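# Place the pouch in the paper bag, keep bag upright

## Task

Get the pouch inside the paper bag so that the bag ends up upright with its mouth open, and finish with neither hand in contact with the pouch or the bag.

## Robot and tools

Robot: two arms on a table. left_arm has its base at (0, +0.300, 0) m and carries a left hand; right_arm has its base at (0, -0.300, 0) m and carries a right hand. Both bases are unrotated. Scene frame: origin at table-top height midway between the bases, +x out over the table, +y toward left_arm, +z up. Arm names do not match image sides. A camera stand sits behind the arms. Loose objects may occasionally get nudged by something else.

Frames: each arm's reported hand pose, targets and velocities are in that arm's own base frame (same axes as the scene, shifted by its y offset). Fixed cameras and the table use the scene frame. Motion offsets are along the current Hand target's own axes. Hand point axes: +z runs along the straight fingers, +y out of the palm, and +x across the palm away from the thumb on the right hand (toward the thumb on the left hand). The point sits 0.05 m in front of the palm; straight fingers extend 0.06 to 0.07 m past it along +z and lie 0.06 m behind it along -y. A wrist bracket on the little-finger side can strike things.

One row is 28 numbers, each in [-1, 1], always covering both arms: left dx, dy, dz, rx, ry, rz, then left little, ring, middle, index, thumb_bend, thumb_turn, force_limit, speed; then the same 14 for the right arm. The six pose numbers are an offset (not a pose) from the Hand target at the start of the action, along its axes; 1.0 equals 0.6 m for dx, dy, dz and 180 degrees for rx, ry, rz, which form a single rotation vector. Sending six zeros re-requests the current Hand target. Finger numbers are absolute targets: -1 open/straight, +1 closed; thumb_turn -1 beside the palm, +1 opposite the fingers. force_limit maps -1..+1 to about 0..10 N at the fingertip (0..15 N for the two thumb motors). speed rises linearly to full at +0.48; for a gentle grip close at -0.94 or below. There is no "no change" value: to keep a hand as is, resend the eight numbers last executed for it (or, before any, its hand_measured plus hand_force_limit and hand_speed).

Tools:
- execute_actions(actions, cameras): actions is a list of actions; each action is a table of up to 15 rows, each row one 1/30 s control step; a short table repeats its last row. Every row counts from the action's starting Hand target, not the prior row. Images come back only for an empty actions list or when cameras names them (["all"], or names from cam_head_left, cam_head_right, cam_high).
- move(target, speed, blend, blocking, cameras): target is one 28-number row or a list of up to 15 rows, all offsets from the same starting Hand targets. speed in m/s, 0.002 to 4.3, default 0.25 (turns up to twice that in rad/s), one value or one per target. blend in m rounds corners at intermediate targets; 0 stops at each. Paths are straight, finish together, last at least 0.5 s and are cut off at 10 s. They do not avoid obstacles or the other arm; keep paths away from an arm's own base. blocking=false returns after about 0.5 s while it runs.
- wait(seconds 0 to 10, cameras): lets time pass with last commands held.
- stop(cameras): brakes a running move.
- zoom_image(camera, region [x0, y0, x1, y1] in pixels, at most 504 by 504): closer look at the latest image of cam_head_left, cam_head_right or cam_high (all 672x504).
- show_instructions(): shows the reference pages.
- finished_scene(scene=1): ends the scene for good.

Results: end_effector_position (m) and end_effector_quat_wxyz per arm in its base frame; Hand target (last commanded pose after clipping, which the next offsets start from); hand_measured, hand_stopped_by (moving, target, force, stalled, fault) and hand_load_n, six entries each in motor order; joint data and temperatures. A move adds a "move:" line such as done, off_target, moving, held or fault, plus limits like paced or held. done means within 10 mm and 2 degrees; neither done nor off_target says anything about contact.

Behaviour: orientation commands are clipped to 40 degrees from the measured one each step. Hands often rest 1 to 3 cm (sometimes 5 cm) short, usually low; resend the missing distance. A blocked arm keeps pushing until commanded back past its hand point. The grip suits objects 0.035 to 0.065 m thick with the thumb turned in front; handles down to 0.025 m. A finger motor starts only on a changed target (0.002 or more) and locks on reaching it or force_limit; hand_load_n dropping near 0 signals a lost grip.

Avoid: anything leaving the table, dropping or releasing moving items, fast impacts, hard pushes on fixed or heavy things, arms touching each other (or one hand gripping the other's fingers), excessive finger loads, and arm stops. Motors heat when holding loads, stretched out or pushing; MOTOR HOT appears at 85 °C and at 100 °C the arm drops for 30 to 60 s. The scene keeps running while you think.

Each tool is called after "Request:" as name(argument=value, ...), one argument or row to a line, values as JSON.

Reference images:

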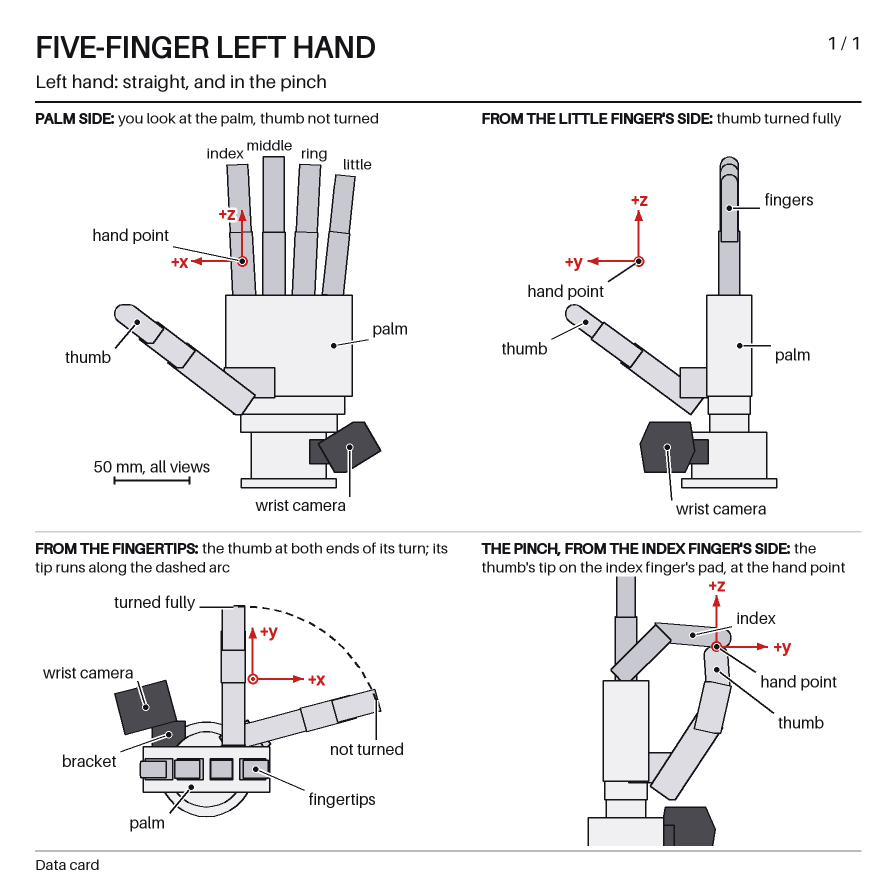

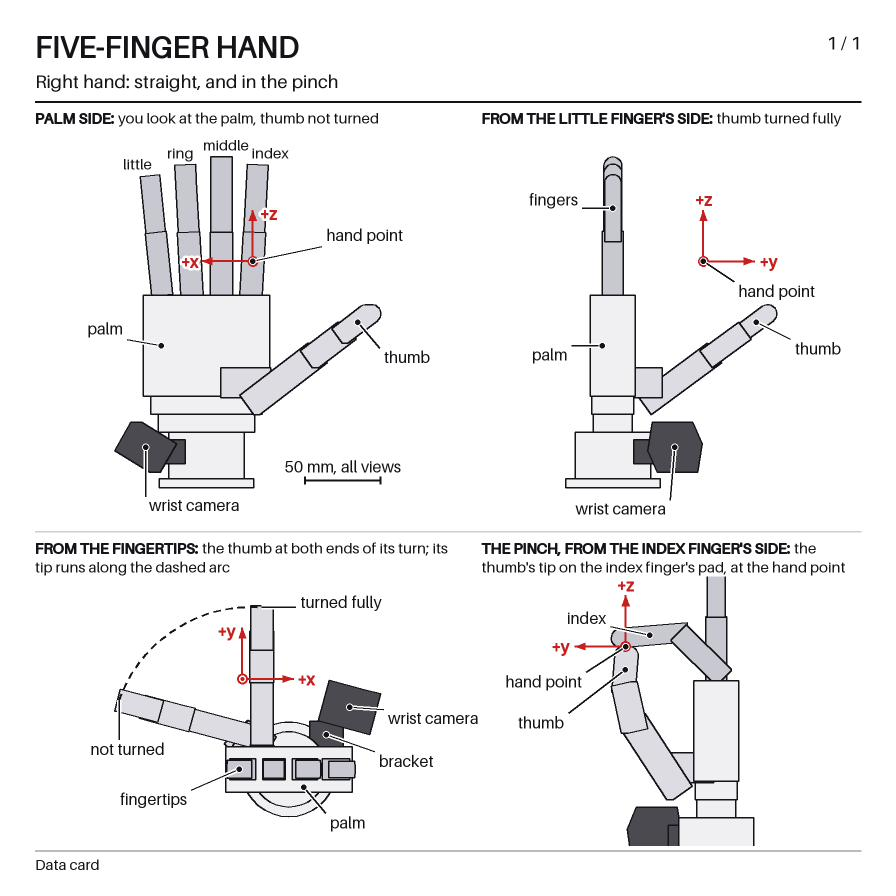

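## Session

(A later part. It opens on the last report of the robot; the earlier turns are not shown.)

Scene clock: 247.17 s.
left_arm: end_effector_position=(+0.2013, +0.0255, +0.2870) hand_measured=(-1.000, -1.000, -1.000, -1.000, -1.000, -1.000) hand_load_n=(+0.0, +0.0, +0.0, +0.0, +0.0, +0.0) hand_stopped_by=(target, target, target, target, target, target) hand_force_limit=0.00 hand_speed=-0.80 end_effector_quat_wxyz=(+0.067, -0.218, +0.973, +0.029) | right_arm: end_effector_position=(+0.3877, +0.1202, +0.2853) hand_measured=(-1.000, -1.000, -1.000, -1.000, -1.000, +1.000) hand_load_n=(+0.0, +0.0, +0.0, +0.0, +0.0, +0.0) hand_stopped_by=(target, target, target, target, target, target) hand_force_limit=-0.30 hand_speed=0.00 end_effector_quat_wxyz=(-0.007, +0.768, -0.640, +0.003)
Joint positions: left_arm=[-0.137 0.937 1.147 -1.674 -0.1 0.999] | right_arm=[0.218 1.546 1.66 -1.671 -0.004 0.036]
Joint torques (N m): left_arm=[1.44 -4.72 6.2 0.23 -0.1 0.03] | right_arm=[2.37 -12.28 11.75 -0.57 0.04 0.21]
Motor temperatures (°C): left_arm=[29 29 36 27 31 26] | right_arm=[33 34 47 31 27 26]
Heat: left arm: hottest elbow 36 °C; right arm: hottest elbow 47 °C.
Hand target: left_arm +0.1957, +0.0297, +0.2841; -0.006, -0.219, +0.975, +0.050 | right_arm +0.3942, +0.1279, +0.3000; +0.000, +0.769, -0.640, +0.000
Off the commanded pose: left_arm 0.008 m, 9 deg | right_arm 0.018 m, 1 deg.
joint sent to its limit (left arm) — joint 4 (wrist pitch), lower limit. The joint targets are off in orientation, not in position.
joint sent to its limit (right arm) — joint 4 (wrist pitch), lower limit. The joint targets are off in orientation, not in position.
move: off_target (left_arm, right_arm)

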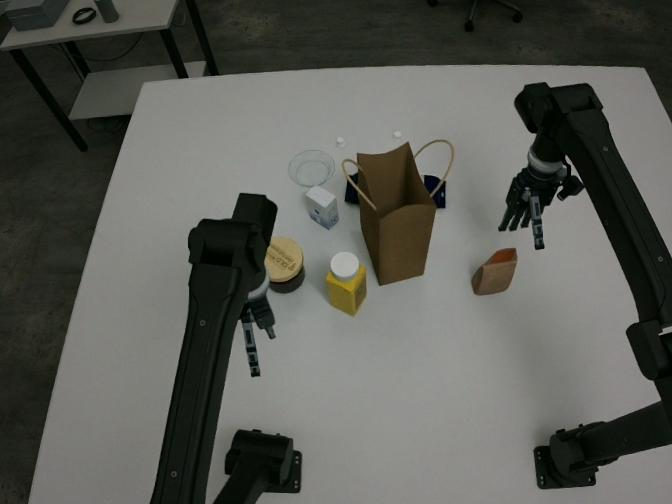

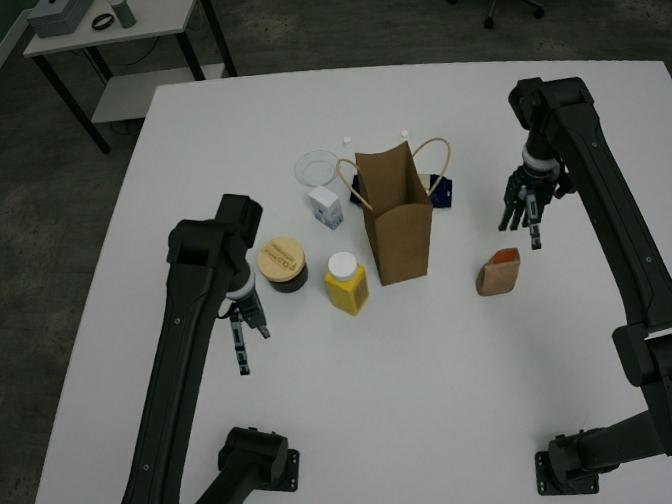

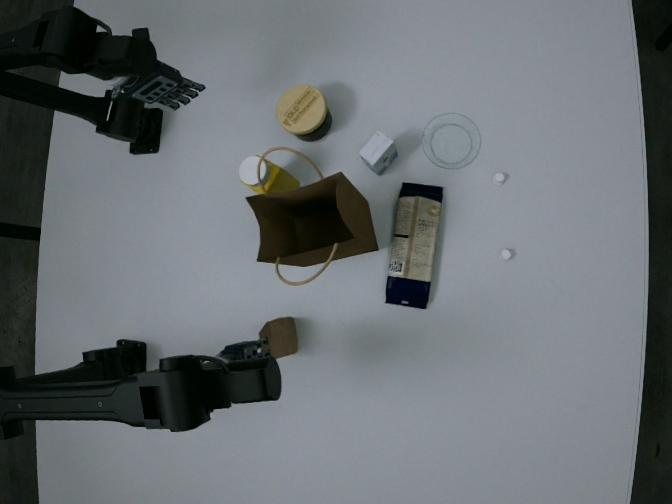

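Request:
move(
  target=[0,0,0,0,0,0,-1,-1,-1,-1,-1,-1,0,-0.8,-0.0172,-0.0168,0.1667,0,0,0,-1,-1,-1,-1,-1,1,-0.3,0],
  speed=0.12,
  cameras=["cam_high","cam_head_right"],
)

Request:
zoom_image(
  camera="cam_head_right",
  region=[430, 180, 570, 320],
)

Request:
zoom_image(
  camera="cam_high",
  region=[220, 290, 340, 400],
)

Scene clock: 262.43 s.
left_arm: end_effector_position=(+0.2013, +0.0255, +0.2870) hand_measured=(-1.000, -1.000, -1.000, -1.000, -1.000, -1.000) hand_load_n=(+0.0, +0.0, +0.0, +0.0, +0.0, +0.0) hand_stopped_by=(target, target, target, target, target, target) hand_force_limit=0.00 hand_speed=-0.80 end_effector_quat_wxyz=(+0.067, -0.218, +0.973, +0.029) | right_arm: end_effector_position=(+0.3987, +0.1324, +0.2011) hand_measured=(-1.000, -1.000, -1.000, -1.000, -1.000, +1.000) hand_load_n=(+0.0, +0.0, +0.0, +0.0, +0.0, +0.0) hand_stopped_by=(target, target, target, target, target, target) hand_force_limit=-0.30 hand_speed=0.00 end_effector_quat_wxyz=(+0.004, +0.768, -0.640, -0.004)
Joint positions: left_arm=[-0.137 0.937 1.147 -1.674 -0.1 0.999] | right_arm=[0.239 1.598 1.496 -1.48 -0.002 0.058]
Joint torques (N m): left_arm=[1.44 -4.66 6.2 0.23 -0.1 0.03] | right_arm=[2.49 -12.63 8.36 0.18 0.12 0.18]
Heat: left arm: hottest elbow 36 °C; right arm: hottest elbow 46 °C.
Hand target: left_arm +0.1957, +0.0297, +0.2841; -0.006, -0.219, +0.975, +0.050 | right_arm +0.4023, +0.1398, +0.2000; +0.000, +0.769, -0.640, +0.000
Off the commanded pose: left_arm 0.008 m, 9 deg | right_arm 0.008 m, 1 deg.
joint sent to its limit (left arm) — joint 4 (wrist pitch), lower limit. The joint targets are off in orientation, not in position.
move: off_target (left_arm)
Images, in order (width x height): cam_head_right 672x504, cam_high 672x504.

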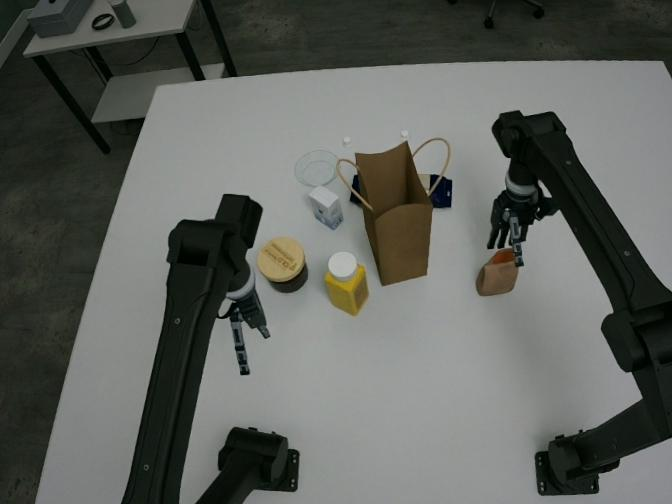

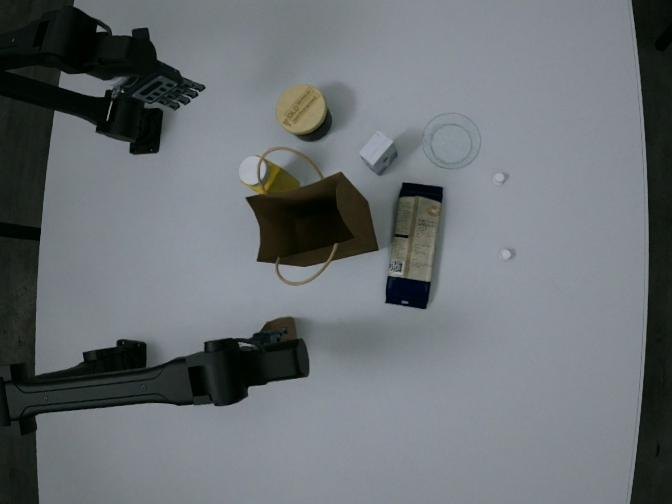

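Scaled by 3.600 from the camera's 672x504 image, which has a finer 960x720 frame.

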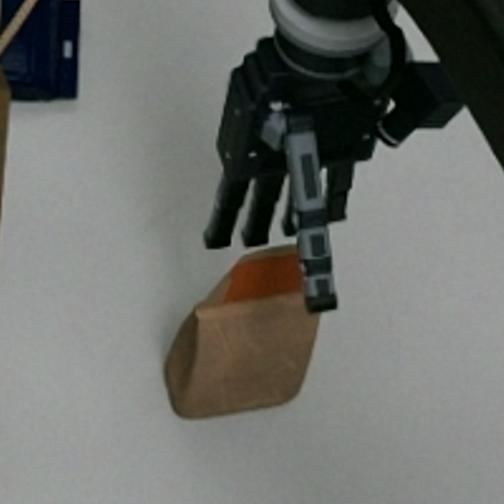

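Scaled by 4.200 from the camera's 672x504 image, which has a finer 960x720 frame.

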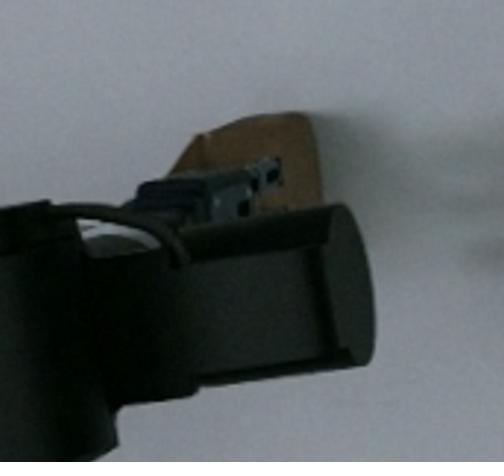

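Request:
move(
  target=[0,0,0,0,0,0,-1,-1,-1,-1,-1,-1,0,-0.8,0,0,0.1,0,0,0,-1,-1,-1,-1,-1,1,-0.3,0],
  speed=0.1,
  cameras=["cam_high","cam_head_right"],
)

Request:
zoom_image(
  camera="cam_head_right",
  region=[430, 180, 570, 320],
)

Request:
zoom_image(
  camera="cam_high",
  region=[220, 290, 340, 400],
)

Scene clock: 274.43 s.
left_arm: end_effector_position=(+0.2013, +0.0255, +0.2870) hand_measured=(-1.000, -1.000, -1.000, -1.000, -1.000, -1.000) hand_load_n=(+0.0, +0.0, +0.0, +0.0, +0.0, +0.0) hand_stopped_by=(target, target, target, target, target, target) hand_force_limit=0.00 hand_speed=-0.80 end_effector_quat_wxyz=(+0.067, -0.218, +0.973, +0.029) | right_arm: end_effector_position=(+0.3989, +0.1325, +0.1421) hand_measured=(-1.000, -1.000, -1.000, -1.000, -1.000, +1.000) hand_load_n=(+0.0, +0.0, +0.0, +0.0, +0.0, +0.0) hand_stopped_by=(target, target, target, target, target, target) hand_force_limit=-0.30 hand_speed=0.00 end_effector_quat_wxyz=(+0.003, +0.768, -0.640, -0.003)
Joint positions: left_arm=[-0.137 0.937 1.147 -1.674 -0.1 0.999] | right_arm=[0.239 1.624 1.371 -1.327 -0.002 0.059]
Joint torques (N m): left_arm=[1.44 -4.66 6.2 0.23 -0.1 0.03] | right_arm=[2.14 -12.63 7.97 0.32 0.1 0.19]
Heat: left arm: hottest elbow 36 °C; right arm: hottest elbow 45 °C.
Hand target: left_arm +0.1957, +0.0297, +0.2841; -0.006, -0.219, +0.975, +0.050 | right_arm +0.4022, +0.1398, +0.1399; +0.000, +0.769, -0.640, +0.000
Off the commanded pose: left_arm 0.008 m, 9 deg | right_arm 0.008 m, 1 deg.
joint sent to its limit (left arm) — joint 4 (wrist pitch), lower limit. The joint targets are off in orientation, not in position.
move: off_target (left_arm)
Images, in order (width x height): cam_head_right 672x504, cam_high 672x504.

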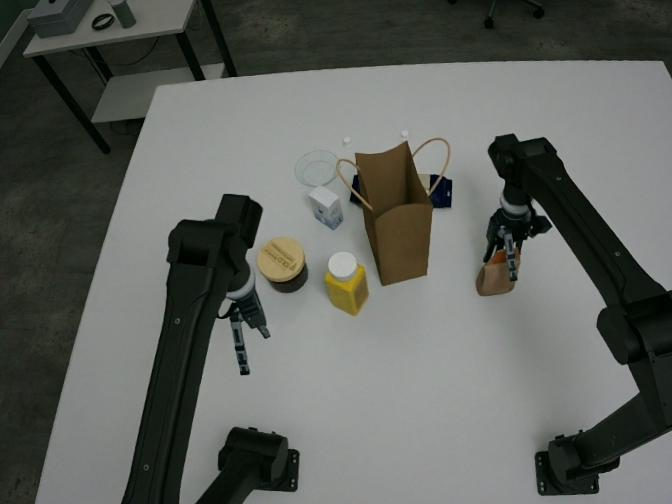

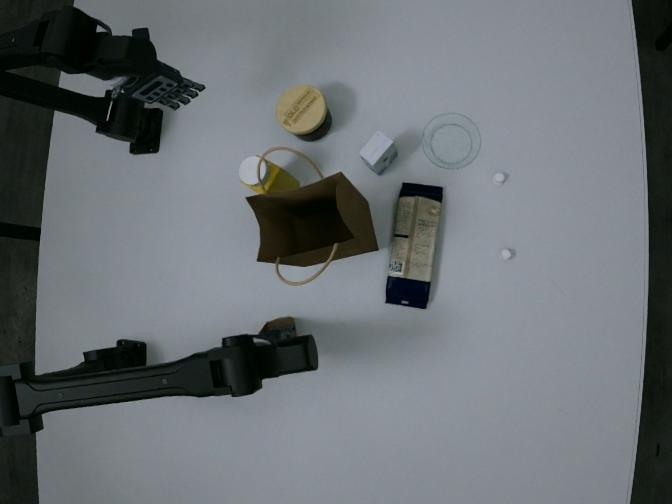

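Scaled by 3.600 from the camera's 672x504 image, which has a finer 960x720 frame.

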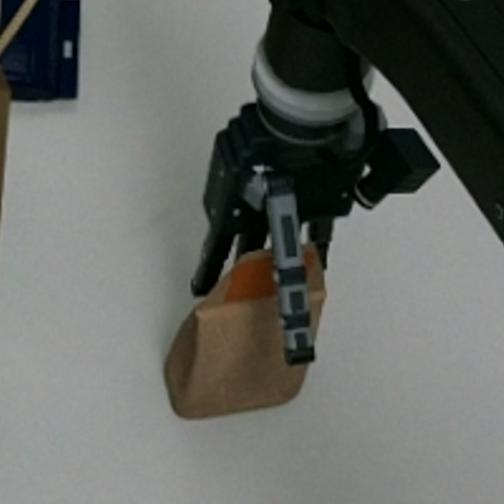

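Scaled by 4.200 from the camera's 672x504 image, which has a finer 960x720 frame.

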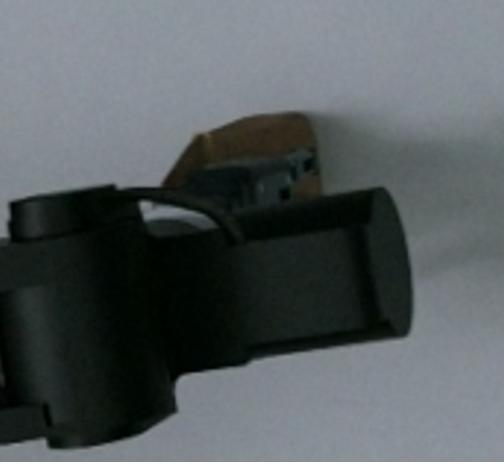

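Request:
execute_actions(
  actions=[
    [[0,0,0,0,0,0,-1,-1,-1,-1,-1,-1,0,-0.8,0,0,0,0,0,0,-1,-1,-1,-1,0.6,1,-0.4,-0.85]],
    [[0,0,0,0,0,0,-1,-1,-1,-1,-1,-1,0,-0.8,0,0,0,0,0,0,-1,-1,-1,-1,0.6,1,-0.4,-0.85]],
    [[0,0,0,0,0,0,-1,-1,-1,-1,-1,-1,0,-0.8,0,0,0,0,0,0,-1,-1,-1,-1,0.6,1,-0.4,-0.85]],
    [[0,0,0,0,0,0,-1,-1,-1,-1,-1,-1,0,-0.8,0,0,0,0,0,0,-1,-1,-1,-1,0.6,1,-0.4,-0.85]],
  ],
  cameras=["cam_high","cam_head_right"],
)

Request:
zoom_image(
  camera="cam_head_right",
  region=[430, 180, 570, 320],
)

Request:
zoom_image(
  camera="cam_high",
  region=[220, 290, 340, 400],
)

Scene clock: 289.07 s.
left_arm: end_effector_position=(+0.2013, +0.0255, +0.2870) hand_measured=(-1.000, -1.000, -1.000, -1.000, -1.000, -1.000) hand_load_n=(+0.0, +0.0, +0.0, +0.0, +0.0, +0.0) hand_stopped_by=(target, target, target, target, target, target) hand_force_limit=0.00 hand_speed=-0.80 end_effector_quat_wxyz=(+0.067, -0.218, +0.973, +0.029) | right_arm: end_effector_position=(+0.3989, +0.1325, +0.1421) hand_measured=(-1.000, -1.000, -1.000, -1.000, +0.054, +1.000) hand_load_n=(+0.0, +0.0, +0.0, +0.0, +0.0, +0.0) hand_stopped_by=(target, target, target, target, moving, target) hand_force_limit=-0.40 hand_speed=-0.85 end_effector_quat_wxyz=(+0.003, +0.768, -0.641, -0.003)
Joint positions: left_arm=[-0.137 0.937 1.147 -1.674 -0.1 0.999] | right_arm=[0.239 1.624 1.371 -1.327 -0.002 0.059]
Joint torques (N m): left_arm=[1.44 -4.66 6.2 0.21 -0.1 0.03] | right_arm=[2.37 -12.63 7.97 0.35 0.12 0.21]
Heat: left arm: hottest elbow 36 °C; right arm: hottest elbow 45 °C.
Hand target: left_arm +0.1957, +0.0297, +0.2841; -0.006, -0.219, +0.975, +0.050 | right_arm +0.4022, +0.1398, +0.1399; +0.000, +0.768, -0.640, +0.000
Off the commanded pose: left_arm 0.008 m, 9 deg | right_arm 0.008 m, 1 deg.
joint sent to its limit (left arm) — joint 4 (wrist pitch), lower limit.
not at rest: the robot was still moving 3 seconds after this call's last action.
Step readings (end_effector_position of left_arm | right_arm):
0: (+0.2013, +0.0255, +0.2870) | (+0.3989, +0.1325, +0.1421)
1: (+0.2013, +0.0255, +0.2870) | (+0.3989, +0.1325, +0.1421)
2: (+0.2013, +0.0255, +0.2870) | (+0.3989, +0.1325, +0.1421)
4: (+0.2013, +0.0255, +0.2870) | (+0.3989, +0.1325, +0.1421)
8: (+0.2013, +0.0255, +0.2870) | (+0.3989, +0.1325, +0.1421)
15: (+0.2013, +0.0255, +0.2870) | (+0.3989, +0.1325, +0.1421)
16: (+0.2013, +0.0255, +0.2870) | (+0.3989, +0.1325, +0.1421)
17: (+0.2013, +0.0255, +0.2870) | (+0.3989, +0.1325, +0.1421)
19: (+0.2013, +0.0255, +0.2870) | (+0.3989, +0.1325, +0.1421)
23: (+0.2013, +0.0255, +0.2870) | (+0.3989, +0.1325, +0.1421)
30: (+0.2013, +0.0255, +0.2870) | (+0.3989, +0.1325, +0.1421)
31: (+0.2013, +0.0255, +0.2870) | (+0.3989, +0.1325, +0.1421)
32: (+0.2013, +0.0255, +0.2870) | (+0.3989, +0.1325, +0.1421)
34: (+0.2013, +0.0255, +0.2870) | (+0.3989, +0.1325, +0.1421)
38: (+0.2013, +0.0255, +0.2870) | (+0.3989, +0.1325, +0.1421)
45: (+0.2013, +0.0255, +0.2870) | (+0.3989, +0.1325, +0.1421)
46: (+0.2013, +0.0255, +0.2870) | (+0.3989, +0.1325, +0.1421)
47: (+0.2013, +0.0255, +0.2870) | (+0.3989, +0.1325, +0.1421)
49: (+0.2013, +0.0255, +0.2870) | (+0.3989, +0.1325, +0.1421)
53: (+0.2013, +0.0255, +0.2870) | (+0.3989, +0.1325, +0.1421)
60: (+0.2013, +0.0255, +0.2870) | (+0.3989, +0.1325, +0.1421)
Images, in order (width x height): cam_head_right 672x504, cam_high 672x504.

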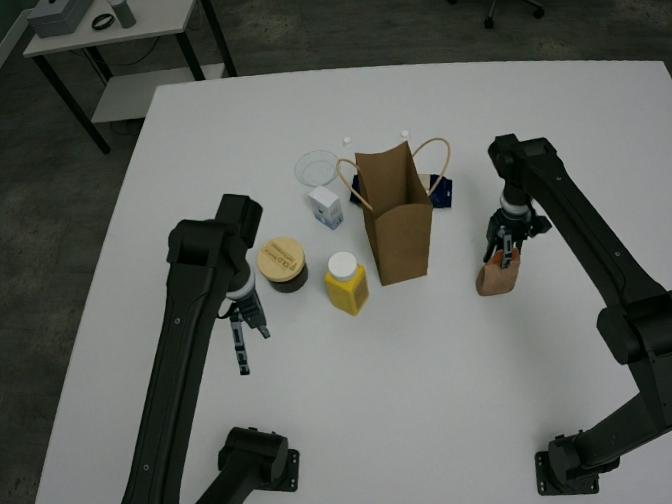

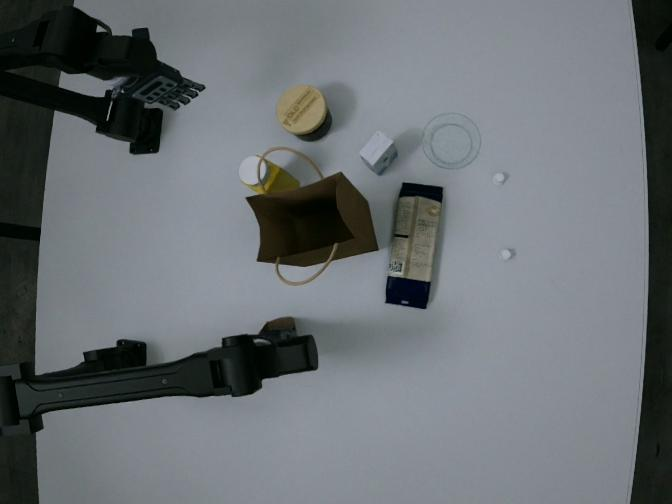

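Scaled by 3.600 from the camera's 672x504 image, which has a finer 960x720 frame.

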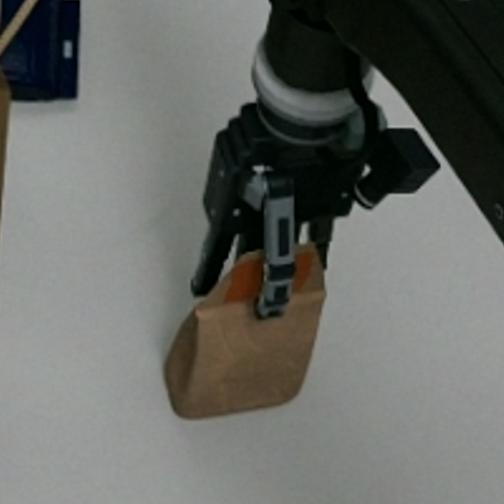

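Scaled by 4.200 from the camera's 672x504 image, which has a finer 960x720 frame.

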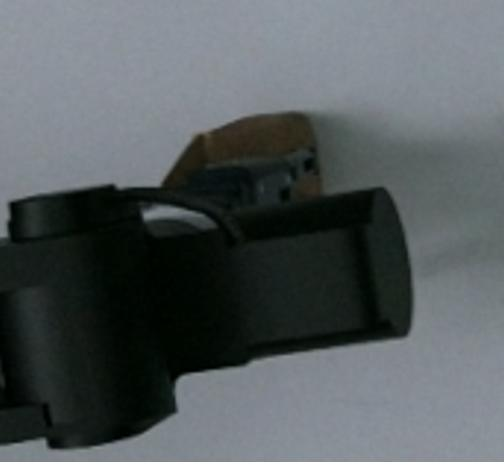

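Request:
move(
  target=[0,0,0,0,0,0,-1,-1,-1,-1,-1,-1,0,-0.8,0,0,0.033,0,0,0,-1,-1,-1,-1,0.0,1,-0.4,-0.5],
  speed=0.06,
  cameras=["cam_head_right"],
)

Request:
zoom_image(
  camera="cam_head_right",
  region=[430, 180, 570, 320],
)

Scene clock: 295.17 s.
left_arm: end_effector_position=(+0.2013, +0.0255, +0.2870) hand_measured=(-1.000, -1.000, -1.000, -1.000, -1.000, -1.000) hand_load_n=(+0.0, +0.0, +0.0, +0.0, +0.0, +0.0) hand_stopped_by=(target, target, target, target, target, target) hand_force_limit=0.00 hand_speed=-0.80 end_effector_quat_wxyz=(+0.067, -0.218, +0.973, +0.029) | right_arm: end_effector_position=(+0.3996, +0.1327, +0.1247) hand_measured=(-1.000, -1.000, -1.000, -1.000, +0.000, +1.000) hand_load_n=(+0.0, +0.0, +0.0, +0.0, +0.0, +0.0) hand_stopped_by=(target, target, target, target, target, target) hand_force_limit=-0.40 hand_speed=-0.50 end_effector_quat_wxyz=(+0.000, +0.768, -0.641, -0.002)
Joint positions: left_arm=[-0.137 0.937 1.147 -1.674 -0.1 0.999] | right_arm=[0.239 1.633 1.337 -1.277 -0.002 0.059]
Joint torques (N m): left_arm=[1.44 -4.72 6.2 0.21 -0.1 0.03] | right_arm=[2.14 -12.57 7.73 0.27 0.11 0.2]
Heat: left arm: hottest elbow 36 °C; right arm: hottest elbow 45 °C.
Hand target: left_arm +0.1957, +0.0297, +0.2841; -0.006, -0.219, +0.975, +0.050 | right_arm +0.4023, +0.1398, +0.1203; +0.000, +0.769, -0.640, +0.000
Off the commanded pose: left_arm 0.008 m, 9 deg | right_arm 0.009 m, 0 deg.
joint sent to its limit (left arm) — joint 4 (wrist pitch), lower limit. The joint targets are off in orientation, not in position.
move: off_target (left_arm)
Images, in order (width x height): cam_head_right 672x504.

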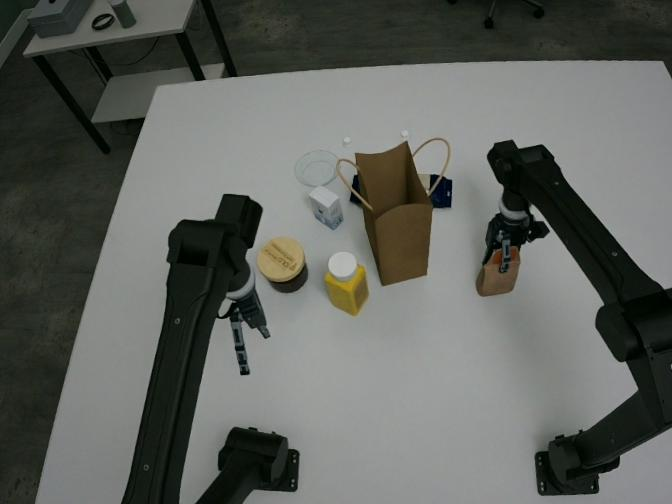

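Scaled by 3.600 from the camera's 672x504 image, which has a finer 960x720 frame.

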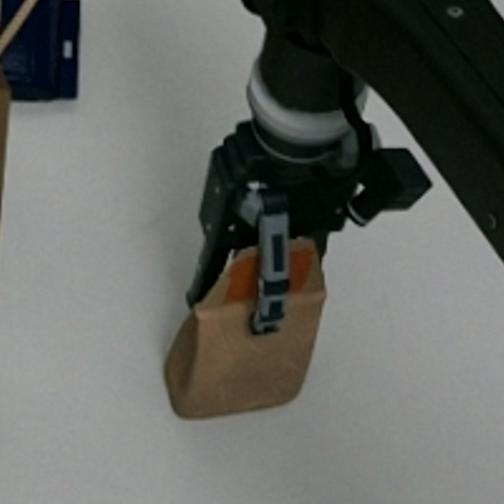

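Request:
execute_actions(
  actions=[
    [[0,0,0,0,0,0,-1,-1,-1,-1,-1,-1,0,-0.8,0,0,0,0,0,0,-1,-1,-1,-1,0.8,1,-0.3,-0.8]],
    [[0,0,0,0,0,0,-1,-1,-1,-1,-1,-1,0,-0.8,0,0,0,0,0,0,-1,-1,-1,-1,0.8,1,-0.3,-0.8]],
    [[0,0,0,0,0,0,-1,-1,-1,-1,-1,-1,0,-0.8,0,0,0,0,0,0,-1,-1,-1,-1,0.8,1,-0.3,-0.8]],
  ],
  cameras=["cam_high","cam_head_right"],
)

Request:
zoom_image(
  camera="cam_head_right",
  region=[430, 180, 570, 320],
)

Request:
zoom_image(
  camera="cam_high",
  region=[220, 290, 340, 400],
)

Scene clock: 302.83 s.
left_arm: end_effector_position=(+0.2013, +0.0255, +0.2870) hand_measured=(-1.000, -1.000, -1.000, -1.000, -1.000, -1.000) hand_load_n=(+0.0, +0.0, +0.0, +0.0, +0.0, +0.0) hand_stopped_by=(target, target, target, target, target, target) hand_force_limit=0.00 hand_speed=-0.80 end_effector_quat_wxyz=(+0.067, -0.218, +0.973, +0.029) | right_arm: end_effector_position=(+0.4000, +0.1330, +0.1234) hand_measured=(-1.000, -1.000, -1.000, -1.000, +0.588, +1.000) hand_load_n=(+0.0, +0.0, +0.0, +0.0, +3.0, +0.0) hand_stopped_by=(target, target, target, target, force, target) hand_force_limit=-0.30 hand_speed=-0.80 end_effector_quat_wxyz=(+0.000, +0.768, -0.641, -0.001)
Joint positions: left_arm=[-0.137 0.937 1.147 -1.674 -0.1 0.999] | right_arm=[0.24 1.635 1.335 -1.273 -0.002 0.06]
Joint torques (N m): left_arm=[1.44 -4.66 6.22 0.23 -0.1 0.03] | right_arm=[2.2 -12.45 7.9 0.02 0.09 0.13]
Heat: left arm: hottest elbow 36 °C; right arm: hottest elbow 44 °C.
Hand target: left_arm +0.1957, +0.0297, +0.2841; -0.006, -0.219, +0.975, +0.050 | right_arm +0.4022, +0.1399, +0.1203; +0.000, +0.769, -0.640, +0.000
Off the commanded pose: left_arm 0.008 m, 9 deg | right_arm 0.008 m, 0 deg.
joint sent to its limit (left arm) — joint 4 (wrist pitch), lower limit. The joint targets are off in orientation, not in position.
Step readings (end_effector_position of left_arm | right_arm):
0: (+0.2013, +0.0255, +0.2870) | (+0.3996, +0.1327, +0.1247)
1: (+0.2013, +0.0255, +0.2870) | (+0.3996, +0.1327, +0.1247)
2: (+0.2013, +0.0255, +0.2870) | (+0.3996, +0.1327, +0.1247)
4: (+0.2013, +0.0255, +0.2870) | (+0.3996, +0.1327, +0.1247)
8: (+0.2013, +0.0255, +0.2870) | (+0.3996, +0.1327, +0.1247)
15: (+0.2013, +0.0255, +0.2870) | (+0.3996, +0.1327, +0.1247)
16: (+0.2013, +0.0255, +0.2870) | (+0.3996, +0.1327, +0.1247)
17: (+0.2013, +0.0255, +0.2870) | (+0.3996, +0.1327, +0.1247)
19: (+0.2013, +0.0255, +0.2870) | (+0.3996, +0.1327, +0.1247)
23: (+0.2013, +0.0255, +0.2870) | (+0.3995, +0.1328, +0.1247)
30: (+0.2013, +0.0255, +0.2870) | (+0.3995, +0.1328, +0.1247)
31: (+0.2013, +0.0255, +0.2870) | (+0.3995, +0.1328, +0.1247)
32: (+0.2013, +0.0255, +0.2870) | (+0.3995, +0.1328, +0.1247)
34: (+0.2013, +0.0255, +0.2870) | (+0.3995, +0.1328, +0.1247)
38: (+0.2013, +0.0255, +0.2870) | (+0.3990, +0.1327, +0.1237)
45: (+0.2013, +0.0255, +0.2870) | (+0.3991, +0.1327, +0.1237)
Images, in order (width x height): cam_head_right 672x504, cam_high 672x504.

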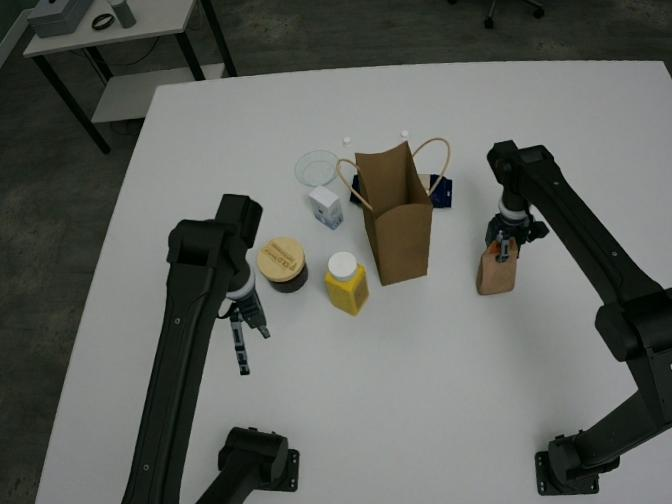

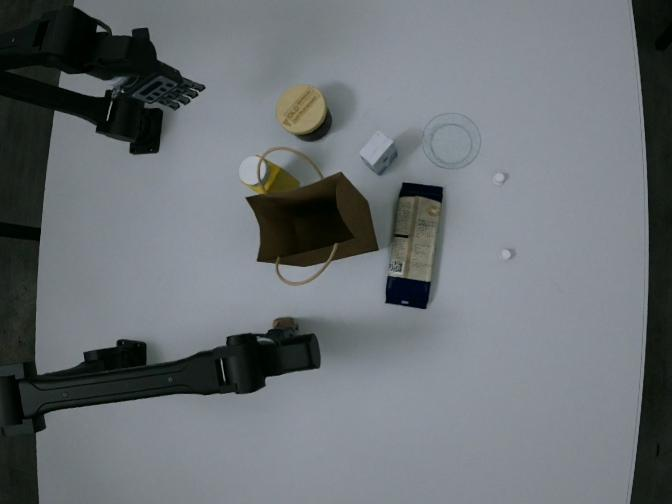

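Scaled by 3.600 from the camera's 672x504 image, which has a finer 960x720 frame.

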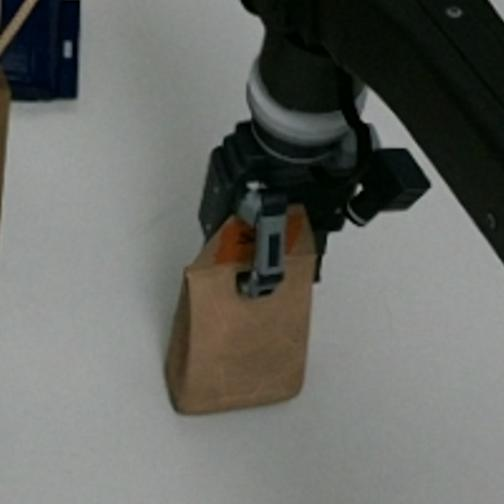

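Scaled by 4.200 from the camera's 672x504 image, which has a finer 960x720 frame.

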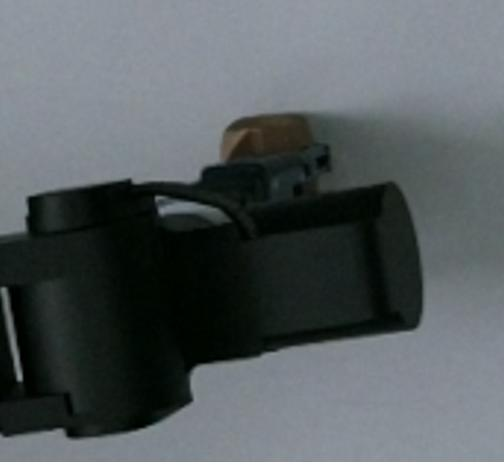

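Request:
execute_actions(
  actions=[
    [[0,0,0,0,0,0,-1,-1,-1,-1,-1,-1,0,-0.8,0,0,0,0,0,0,-1,-1,-1,-1,0.95,1,-0.1,-0.85]],
    [[0,0,0,0,0,0,-1,-1,-1,-1,-1,-1,0,-0.8,0,0,0,0,0,0,-1,-1,-1,-1,0.95,1,-0.1,-0.85]],
  ],
)

Request:
move(
  target=[0,0,0,0,0,0,-1,-1,-1,-1,-1,-1,0,-0.8,0,0,-0.1,0,0,0,-1,-1,-1,-1,0.95,1,-0.1,-0.85],
  speed=0.08,
  cameras=["cam_high","cam_head_right"],
)

Request:
zoom_image(
  camera="cam_head_right",
  region=[430, 160, 590, 320],
)

Request:
zoom_image(
  camera="cam_high",
  region=[200, 290, 340, 400],
)

Scene clock: 320.67 s.
left_arm: end_effector_position=(+0.2013, +0.0255, +0.2870) hand_measured=(-1.000, -1.000, -1.000, -1.000, -1.000, -1.000) hand_load_n=(+0.0, +0.0, +0.0, +0.0, +0.0, +0.0) hand_stopped_by=(target, target, target, target, target, target) hand_force_limit=0.00 hand_speed=-0.80 end_effector_quat_wxyz=(+0.067, -0.218, +0.973, +0.029) | right_arm: end_effector_position=(+0.4001, +0.1330, +0.1234) hand_measured=(-1.000, -1.000, -1.000, -1.000, +0.606, +1.000) hand_load_n=(+0.0, +0.0, +0.0, +0.0, +4.5, +0.0) hand_stopped_by=(target, target, target, target, force, target) hand_force_limit=-0.10 hand_speed=-0.85 end_effector_quat_wxyz=(+0.000, +0.767, -0.642, -0.001)
Joint positions: left_arm=[-0.137 0.937 1.147 -1.674 -0.1 0.999] | right_arm=[0.24 1.635 1.335 -1.273 -0.001 0.063]
Joint torques (N m): left_arm=[1.44 -4.66 6.19 0.23 -0.1 0.02] | right_arm=[2.26 -12.63 7.87 0.27 0.04 0.14]
Motor temperatures (°C): left_arm=[29 29 36 27 31 26] | right_arm=[33 35 42 30 27 26]
Heat: left arm: hottest elbow 36 °C; right arm: hottest elbow 42 °C.
Hand target: left_arm +0.1957, +0.0297, +0.2841; -0.006, -0.219, +0.975, +0.050 | right_arm +0.4023, +0.1399, +0.1203; +0.000, +0.769, -0.640, +0.000
Off the commanded pose: left_arm 0.008 m, 9 deg | right_arm 0.008 m, 0 deg.
joint sent to its limit (left arm) — joint 4 (wrist pitch), lower limit. The joint targets are off in orientation, not in position.
Step readings (end_effector_position of left_arm | right_arm):
0: (+0.2013, +0.0255, +0.2870) | (+0.4001, +0.1332, +0.1234)
1: (+0.2013, +0.0255, +0.2870) | (+0.4001, +0.1332, +0.1234)
2: (+0.2013, +0.0255, +0.2870) | (+0.4001, +0.1332, +0.1234)
4: (+0.2013, +0.0255, +0.2870) | (+0.4001, +0.1332, +0.1234)
8: (+0.2013, +0.0255, +0.2870) | (+0.4001, +0.1331, +0.1234)
15: (+0.2013, +0.0255, +0.2870) | (+0.4001, +0.1330, +0.1234)
16: (+0.2013, +0.0255, +0.2870) | (+0.4001, +0.1330, +0.1234)
17: (+0.2013, +0.0255, +0.2870) | (+0.4001, +0.1330, +0.1234)
19: (+0.2013, +0.0255, +0.2870) | (+0.4001, +0.1330, +0.1234)
23: (+0.2013, +0.0255, +0.2870) | (+0.4001, +0.1330, +0.1234)
30: (+0.2013, +0.0255, +0.2870) | (+0.4001, +0.1330, +0.1234)

Scene clock: 322.03 s.
left_arm: end_effector_position=(+0.2013, +0.0255, +0.2870) hand_measured=(-1.000, -1.000, -1.000, -1.000, -1.000, -1.000) hand_load_n=(+0.0, +0.0, +0.0, +0.0, +0.0, +0.0) hand_stopped_by=(target, target, target, target, target, target) hand_force_limit=0.00 hand_speed=-0.80 end_effector_quat_wxyz=(+0.067, -0.218, +0.973, +0.029) | right_arm: end_effector_position=(+0.3902, +0.1306, +0.1526) hand_measured=(-1.000, -1.000, -1.000, -1.000, +0.606, +1.000) hand_load_n=(-0.5, +0.0, +0.0, +0.0, +4.0, +0.5) hand_stopped_by=(target, target, target, target, force, target) hand_force_limit=-0.10 hand_speed=-0.85 end_effector_quat_wxyz=(+0.026, +0.766, -0.642, -0.020)
Joint positions: left_arm=[-0.137 0.937 1.147 -1.674 -0.1 0.999] | right_arm=[0.24 1.635 1.403 -1.404 -0.001 0.063]
Joint torques (N m): left_arm=[1.44 -4.66 6.2 0.21 -0.1 0.03] | right_arm=[2.26 -15.44 11.93 -0.85 0.05 0.13]
Heat: left arm: hottest elbow 36 °C; right arm: hottest elbow 43 °C.
Hand target: left_arm +0.1957, +0.0297, +0.2841; -0.006, -0.219, +0.975, +0.050 | right_arm +0.4021, +0.1399, +0.1801; +0.000, +0.769, -0.640, +0.000
Off the commanded pose: left_arm 0.008 m, 9 deg | right_arm 0.032 m, 4 deg.
joint sent to its limit (left arm) — joint 4 (wrist pitch), lower limit. The joint targets are off in orientation, not in position.
move: off_target (left_arm, right_arm)
Images, in order (width x height): cam_head_right 672x504, cam_high 672x504.

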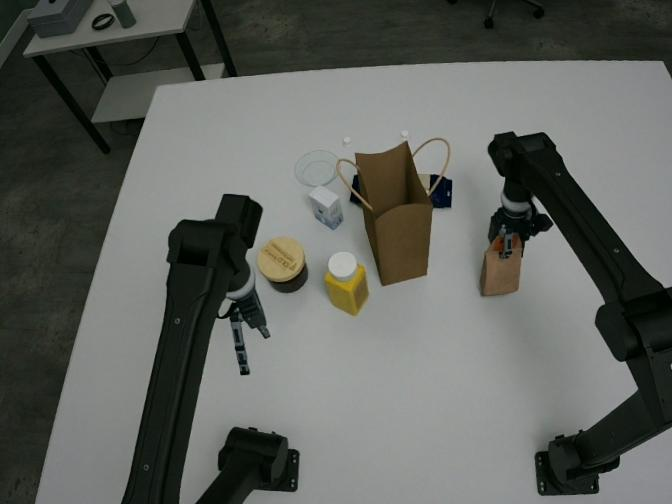

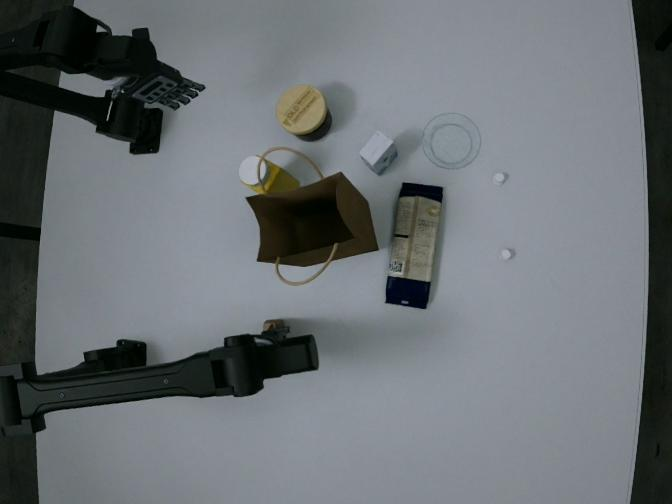

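Scaled by 3.150 from the camera's 672x504 image, which has a finer 960x720 frame.

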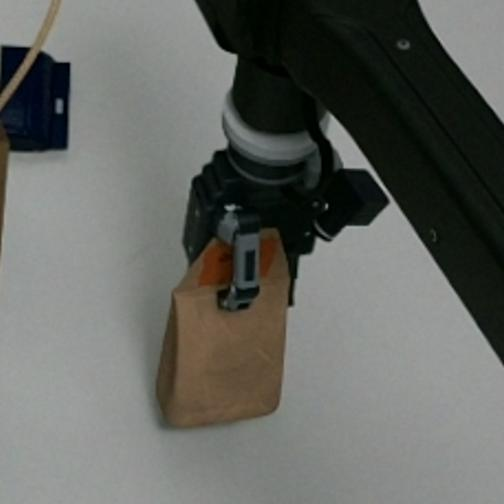

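Scaled by 3.600 from the camera's 672x504 image, which has a finer 960x720 frame.

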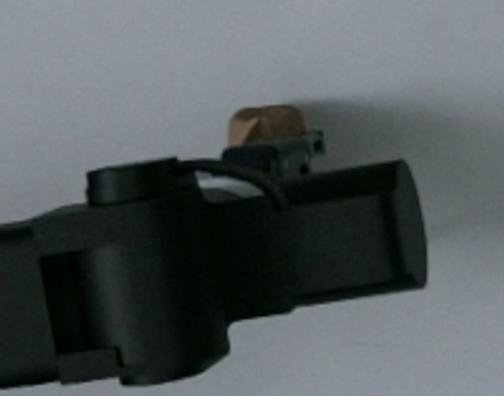

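Request:
move(
  target=[
    [0,0,0,0,0,0,-1,-1,-1,-1,-1,-1,0,-0.8,0.003,0.0293,-0.2,0.0605,0.0564,-0.1661,-1,-1,-1,-1,0.95,1,-0.1,-0.85],
    [0,0,0,0,0,0,-1,-1,-1,-1,-1,-1,0,-0.8,-0.0783,0.0567,-0.4667,0.1814,0.1693,-0.4984,-1,-1,-1,-1,0.95,1,-0.1,-0.85],
  ],
  speed=0.2,
  blend=[0.03,0],
  cameras=["all"],
)

Request:
zoom_image(
  camera="cam_head_right",
  region=[380, 120, 600, 340],
)

Request:
zoom_image(
  camera="cam_high",
  region=[150, 200, 370, 400],
)

Scene clock: 352.17 s.
left_arm: end_effector_position=(+0.2013, +0.0255, +0.2870) hand_measured=(-1.000, -1.000, -1.000, -1.000, -1.000, -1.000) hand_load_n=(+0.0, +0.0, +0.0, +0.5, +0.0, +0.0) hand_stopped_by=(target, target, target, target, target, target) hand_force_limit=0.00 hand_speed=-0.80 end_effector_quat_wxyz=(+0.067, -0.218, +0.973, +0.029) | right_arm: end_effector_position=(+0.3584, +0.1727, +0.4338) hand_measured=(-1.000, -1.000, -1.000, -1.000, +0.606, +1.000) hand_load_n=(+0.0, +0.0, +0.0, +0.0, +0.0, +0.0) hand_stopped_by=(target, target, target, target, force, target) hand_force_limit=-0.10 hand_speed=-0.85 end_effector_quat_wxyz=(-0.023, +0.943, +0.112, +0.311)
Joint positions: left_arm=[-0.137 0.937 1.147 -1.674 -0.1 0.999] | right_arm=[0.701 1.201 1.636 -1.435 0.293 -1.193]
Joint torques (N m): left_arm=[1.44 -4.66 6.19 0.23 -0.1 0.03] | right_arm=[1.9 -9.05 12 1.66 0.2 -0.08]
Heat: left arm: hottest elbow 37 °C; right arm: hottest elbow 45 °C.
Hand target: left_arm +0.1957, +0.0297, +0.2841; -0.006, -0.219, +0.975, +0.050 | right_arm +0.3601, +0.1798, +0.4602; -0.043, +0.932, +0.117, +0.339
Off the commanded pose: left_arm 0.008 m, 9 deg | right_arm 0.027 m, 4 deg.
joint sent to its limit (left arm) — joint 4 (wrist pitch), lower limit. The joint targets are off in orientation, not in position.
move: off_target (left_arm, right_arm)

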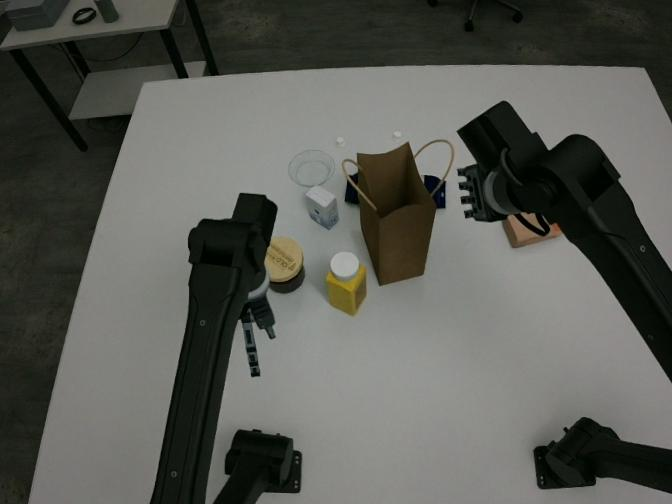

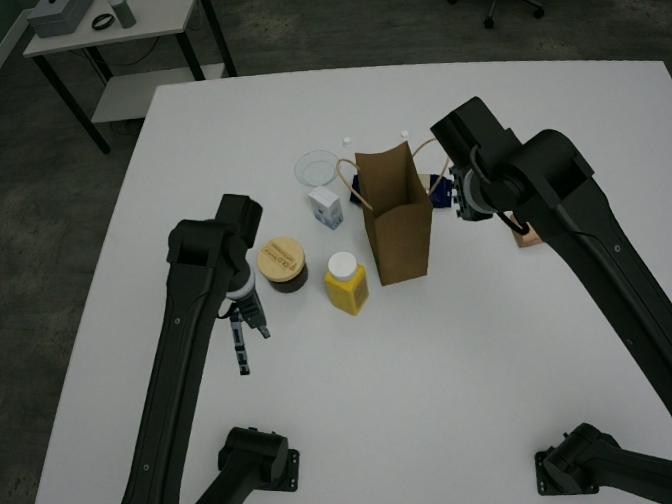

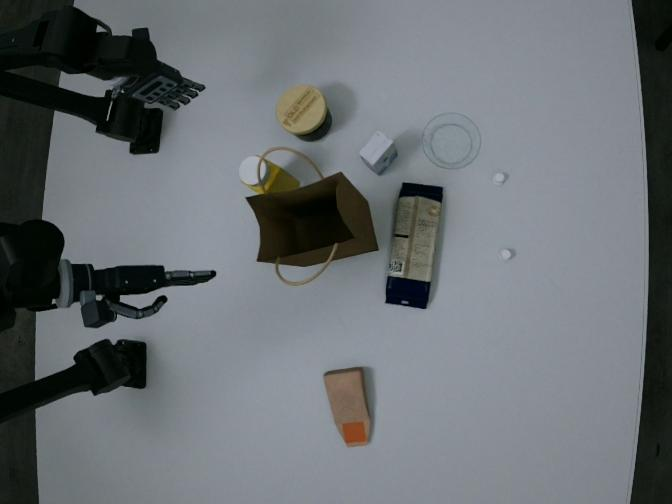

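Scaled by 2.291 from the camera's 672x504 image, which has a finer 960x720 frame.

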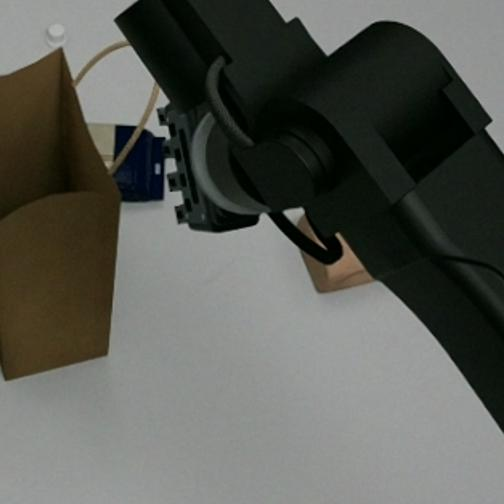

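Scaled by 2.291 from the camera's 672x504 image, which has a finer 960x720 frame.

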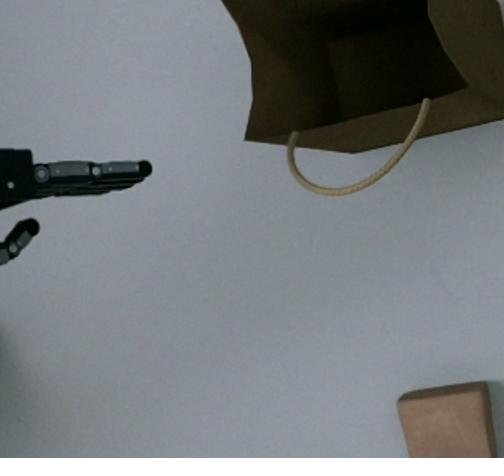

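Request:
zoom_image(
  camera="cam_high",
  region=[300, 350, 400, 460],
)

Request:
zoom_image(
  camera="cam_head_left",
  region=[470, 180, 590, 270],
)

Scaled by 4.582 from the camera's 672x504 image, which has a finer 960x720 frame.

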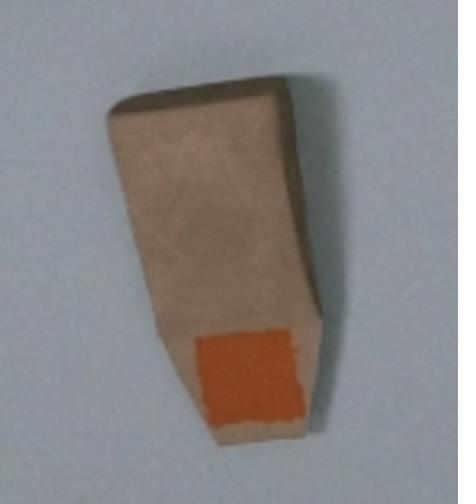

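Scaled by 4.200 from the camera's 672x504 image, which has a finer 960x720 frame.

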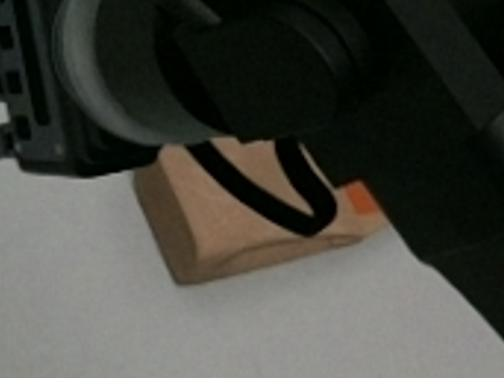

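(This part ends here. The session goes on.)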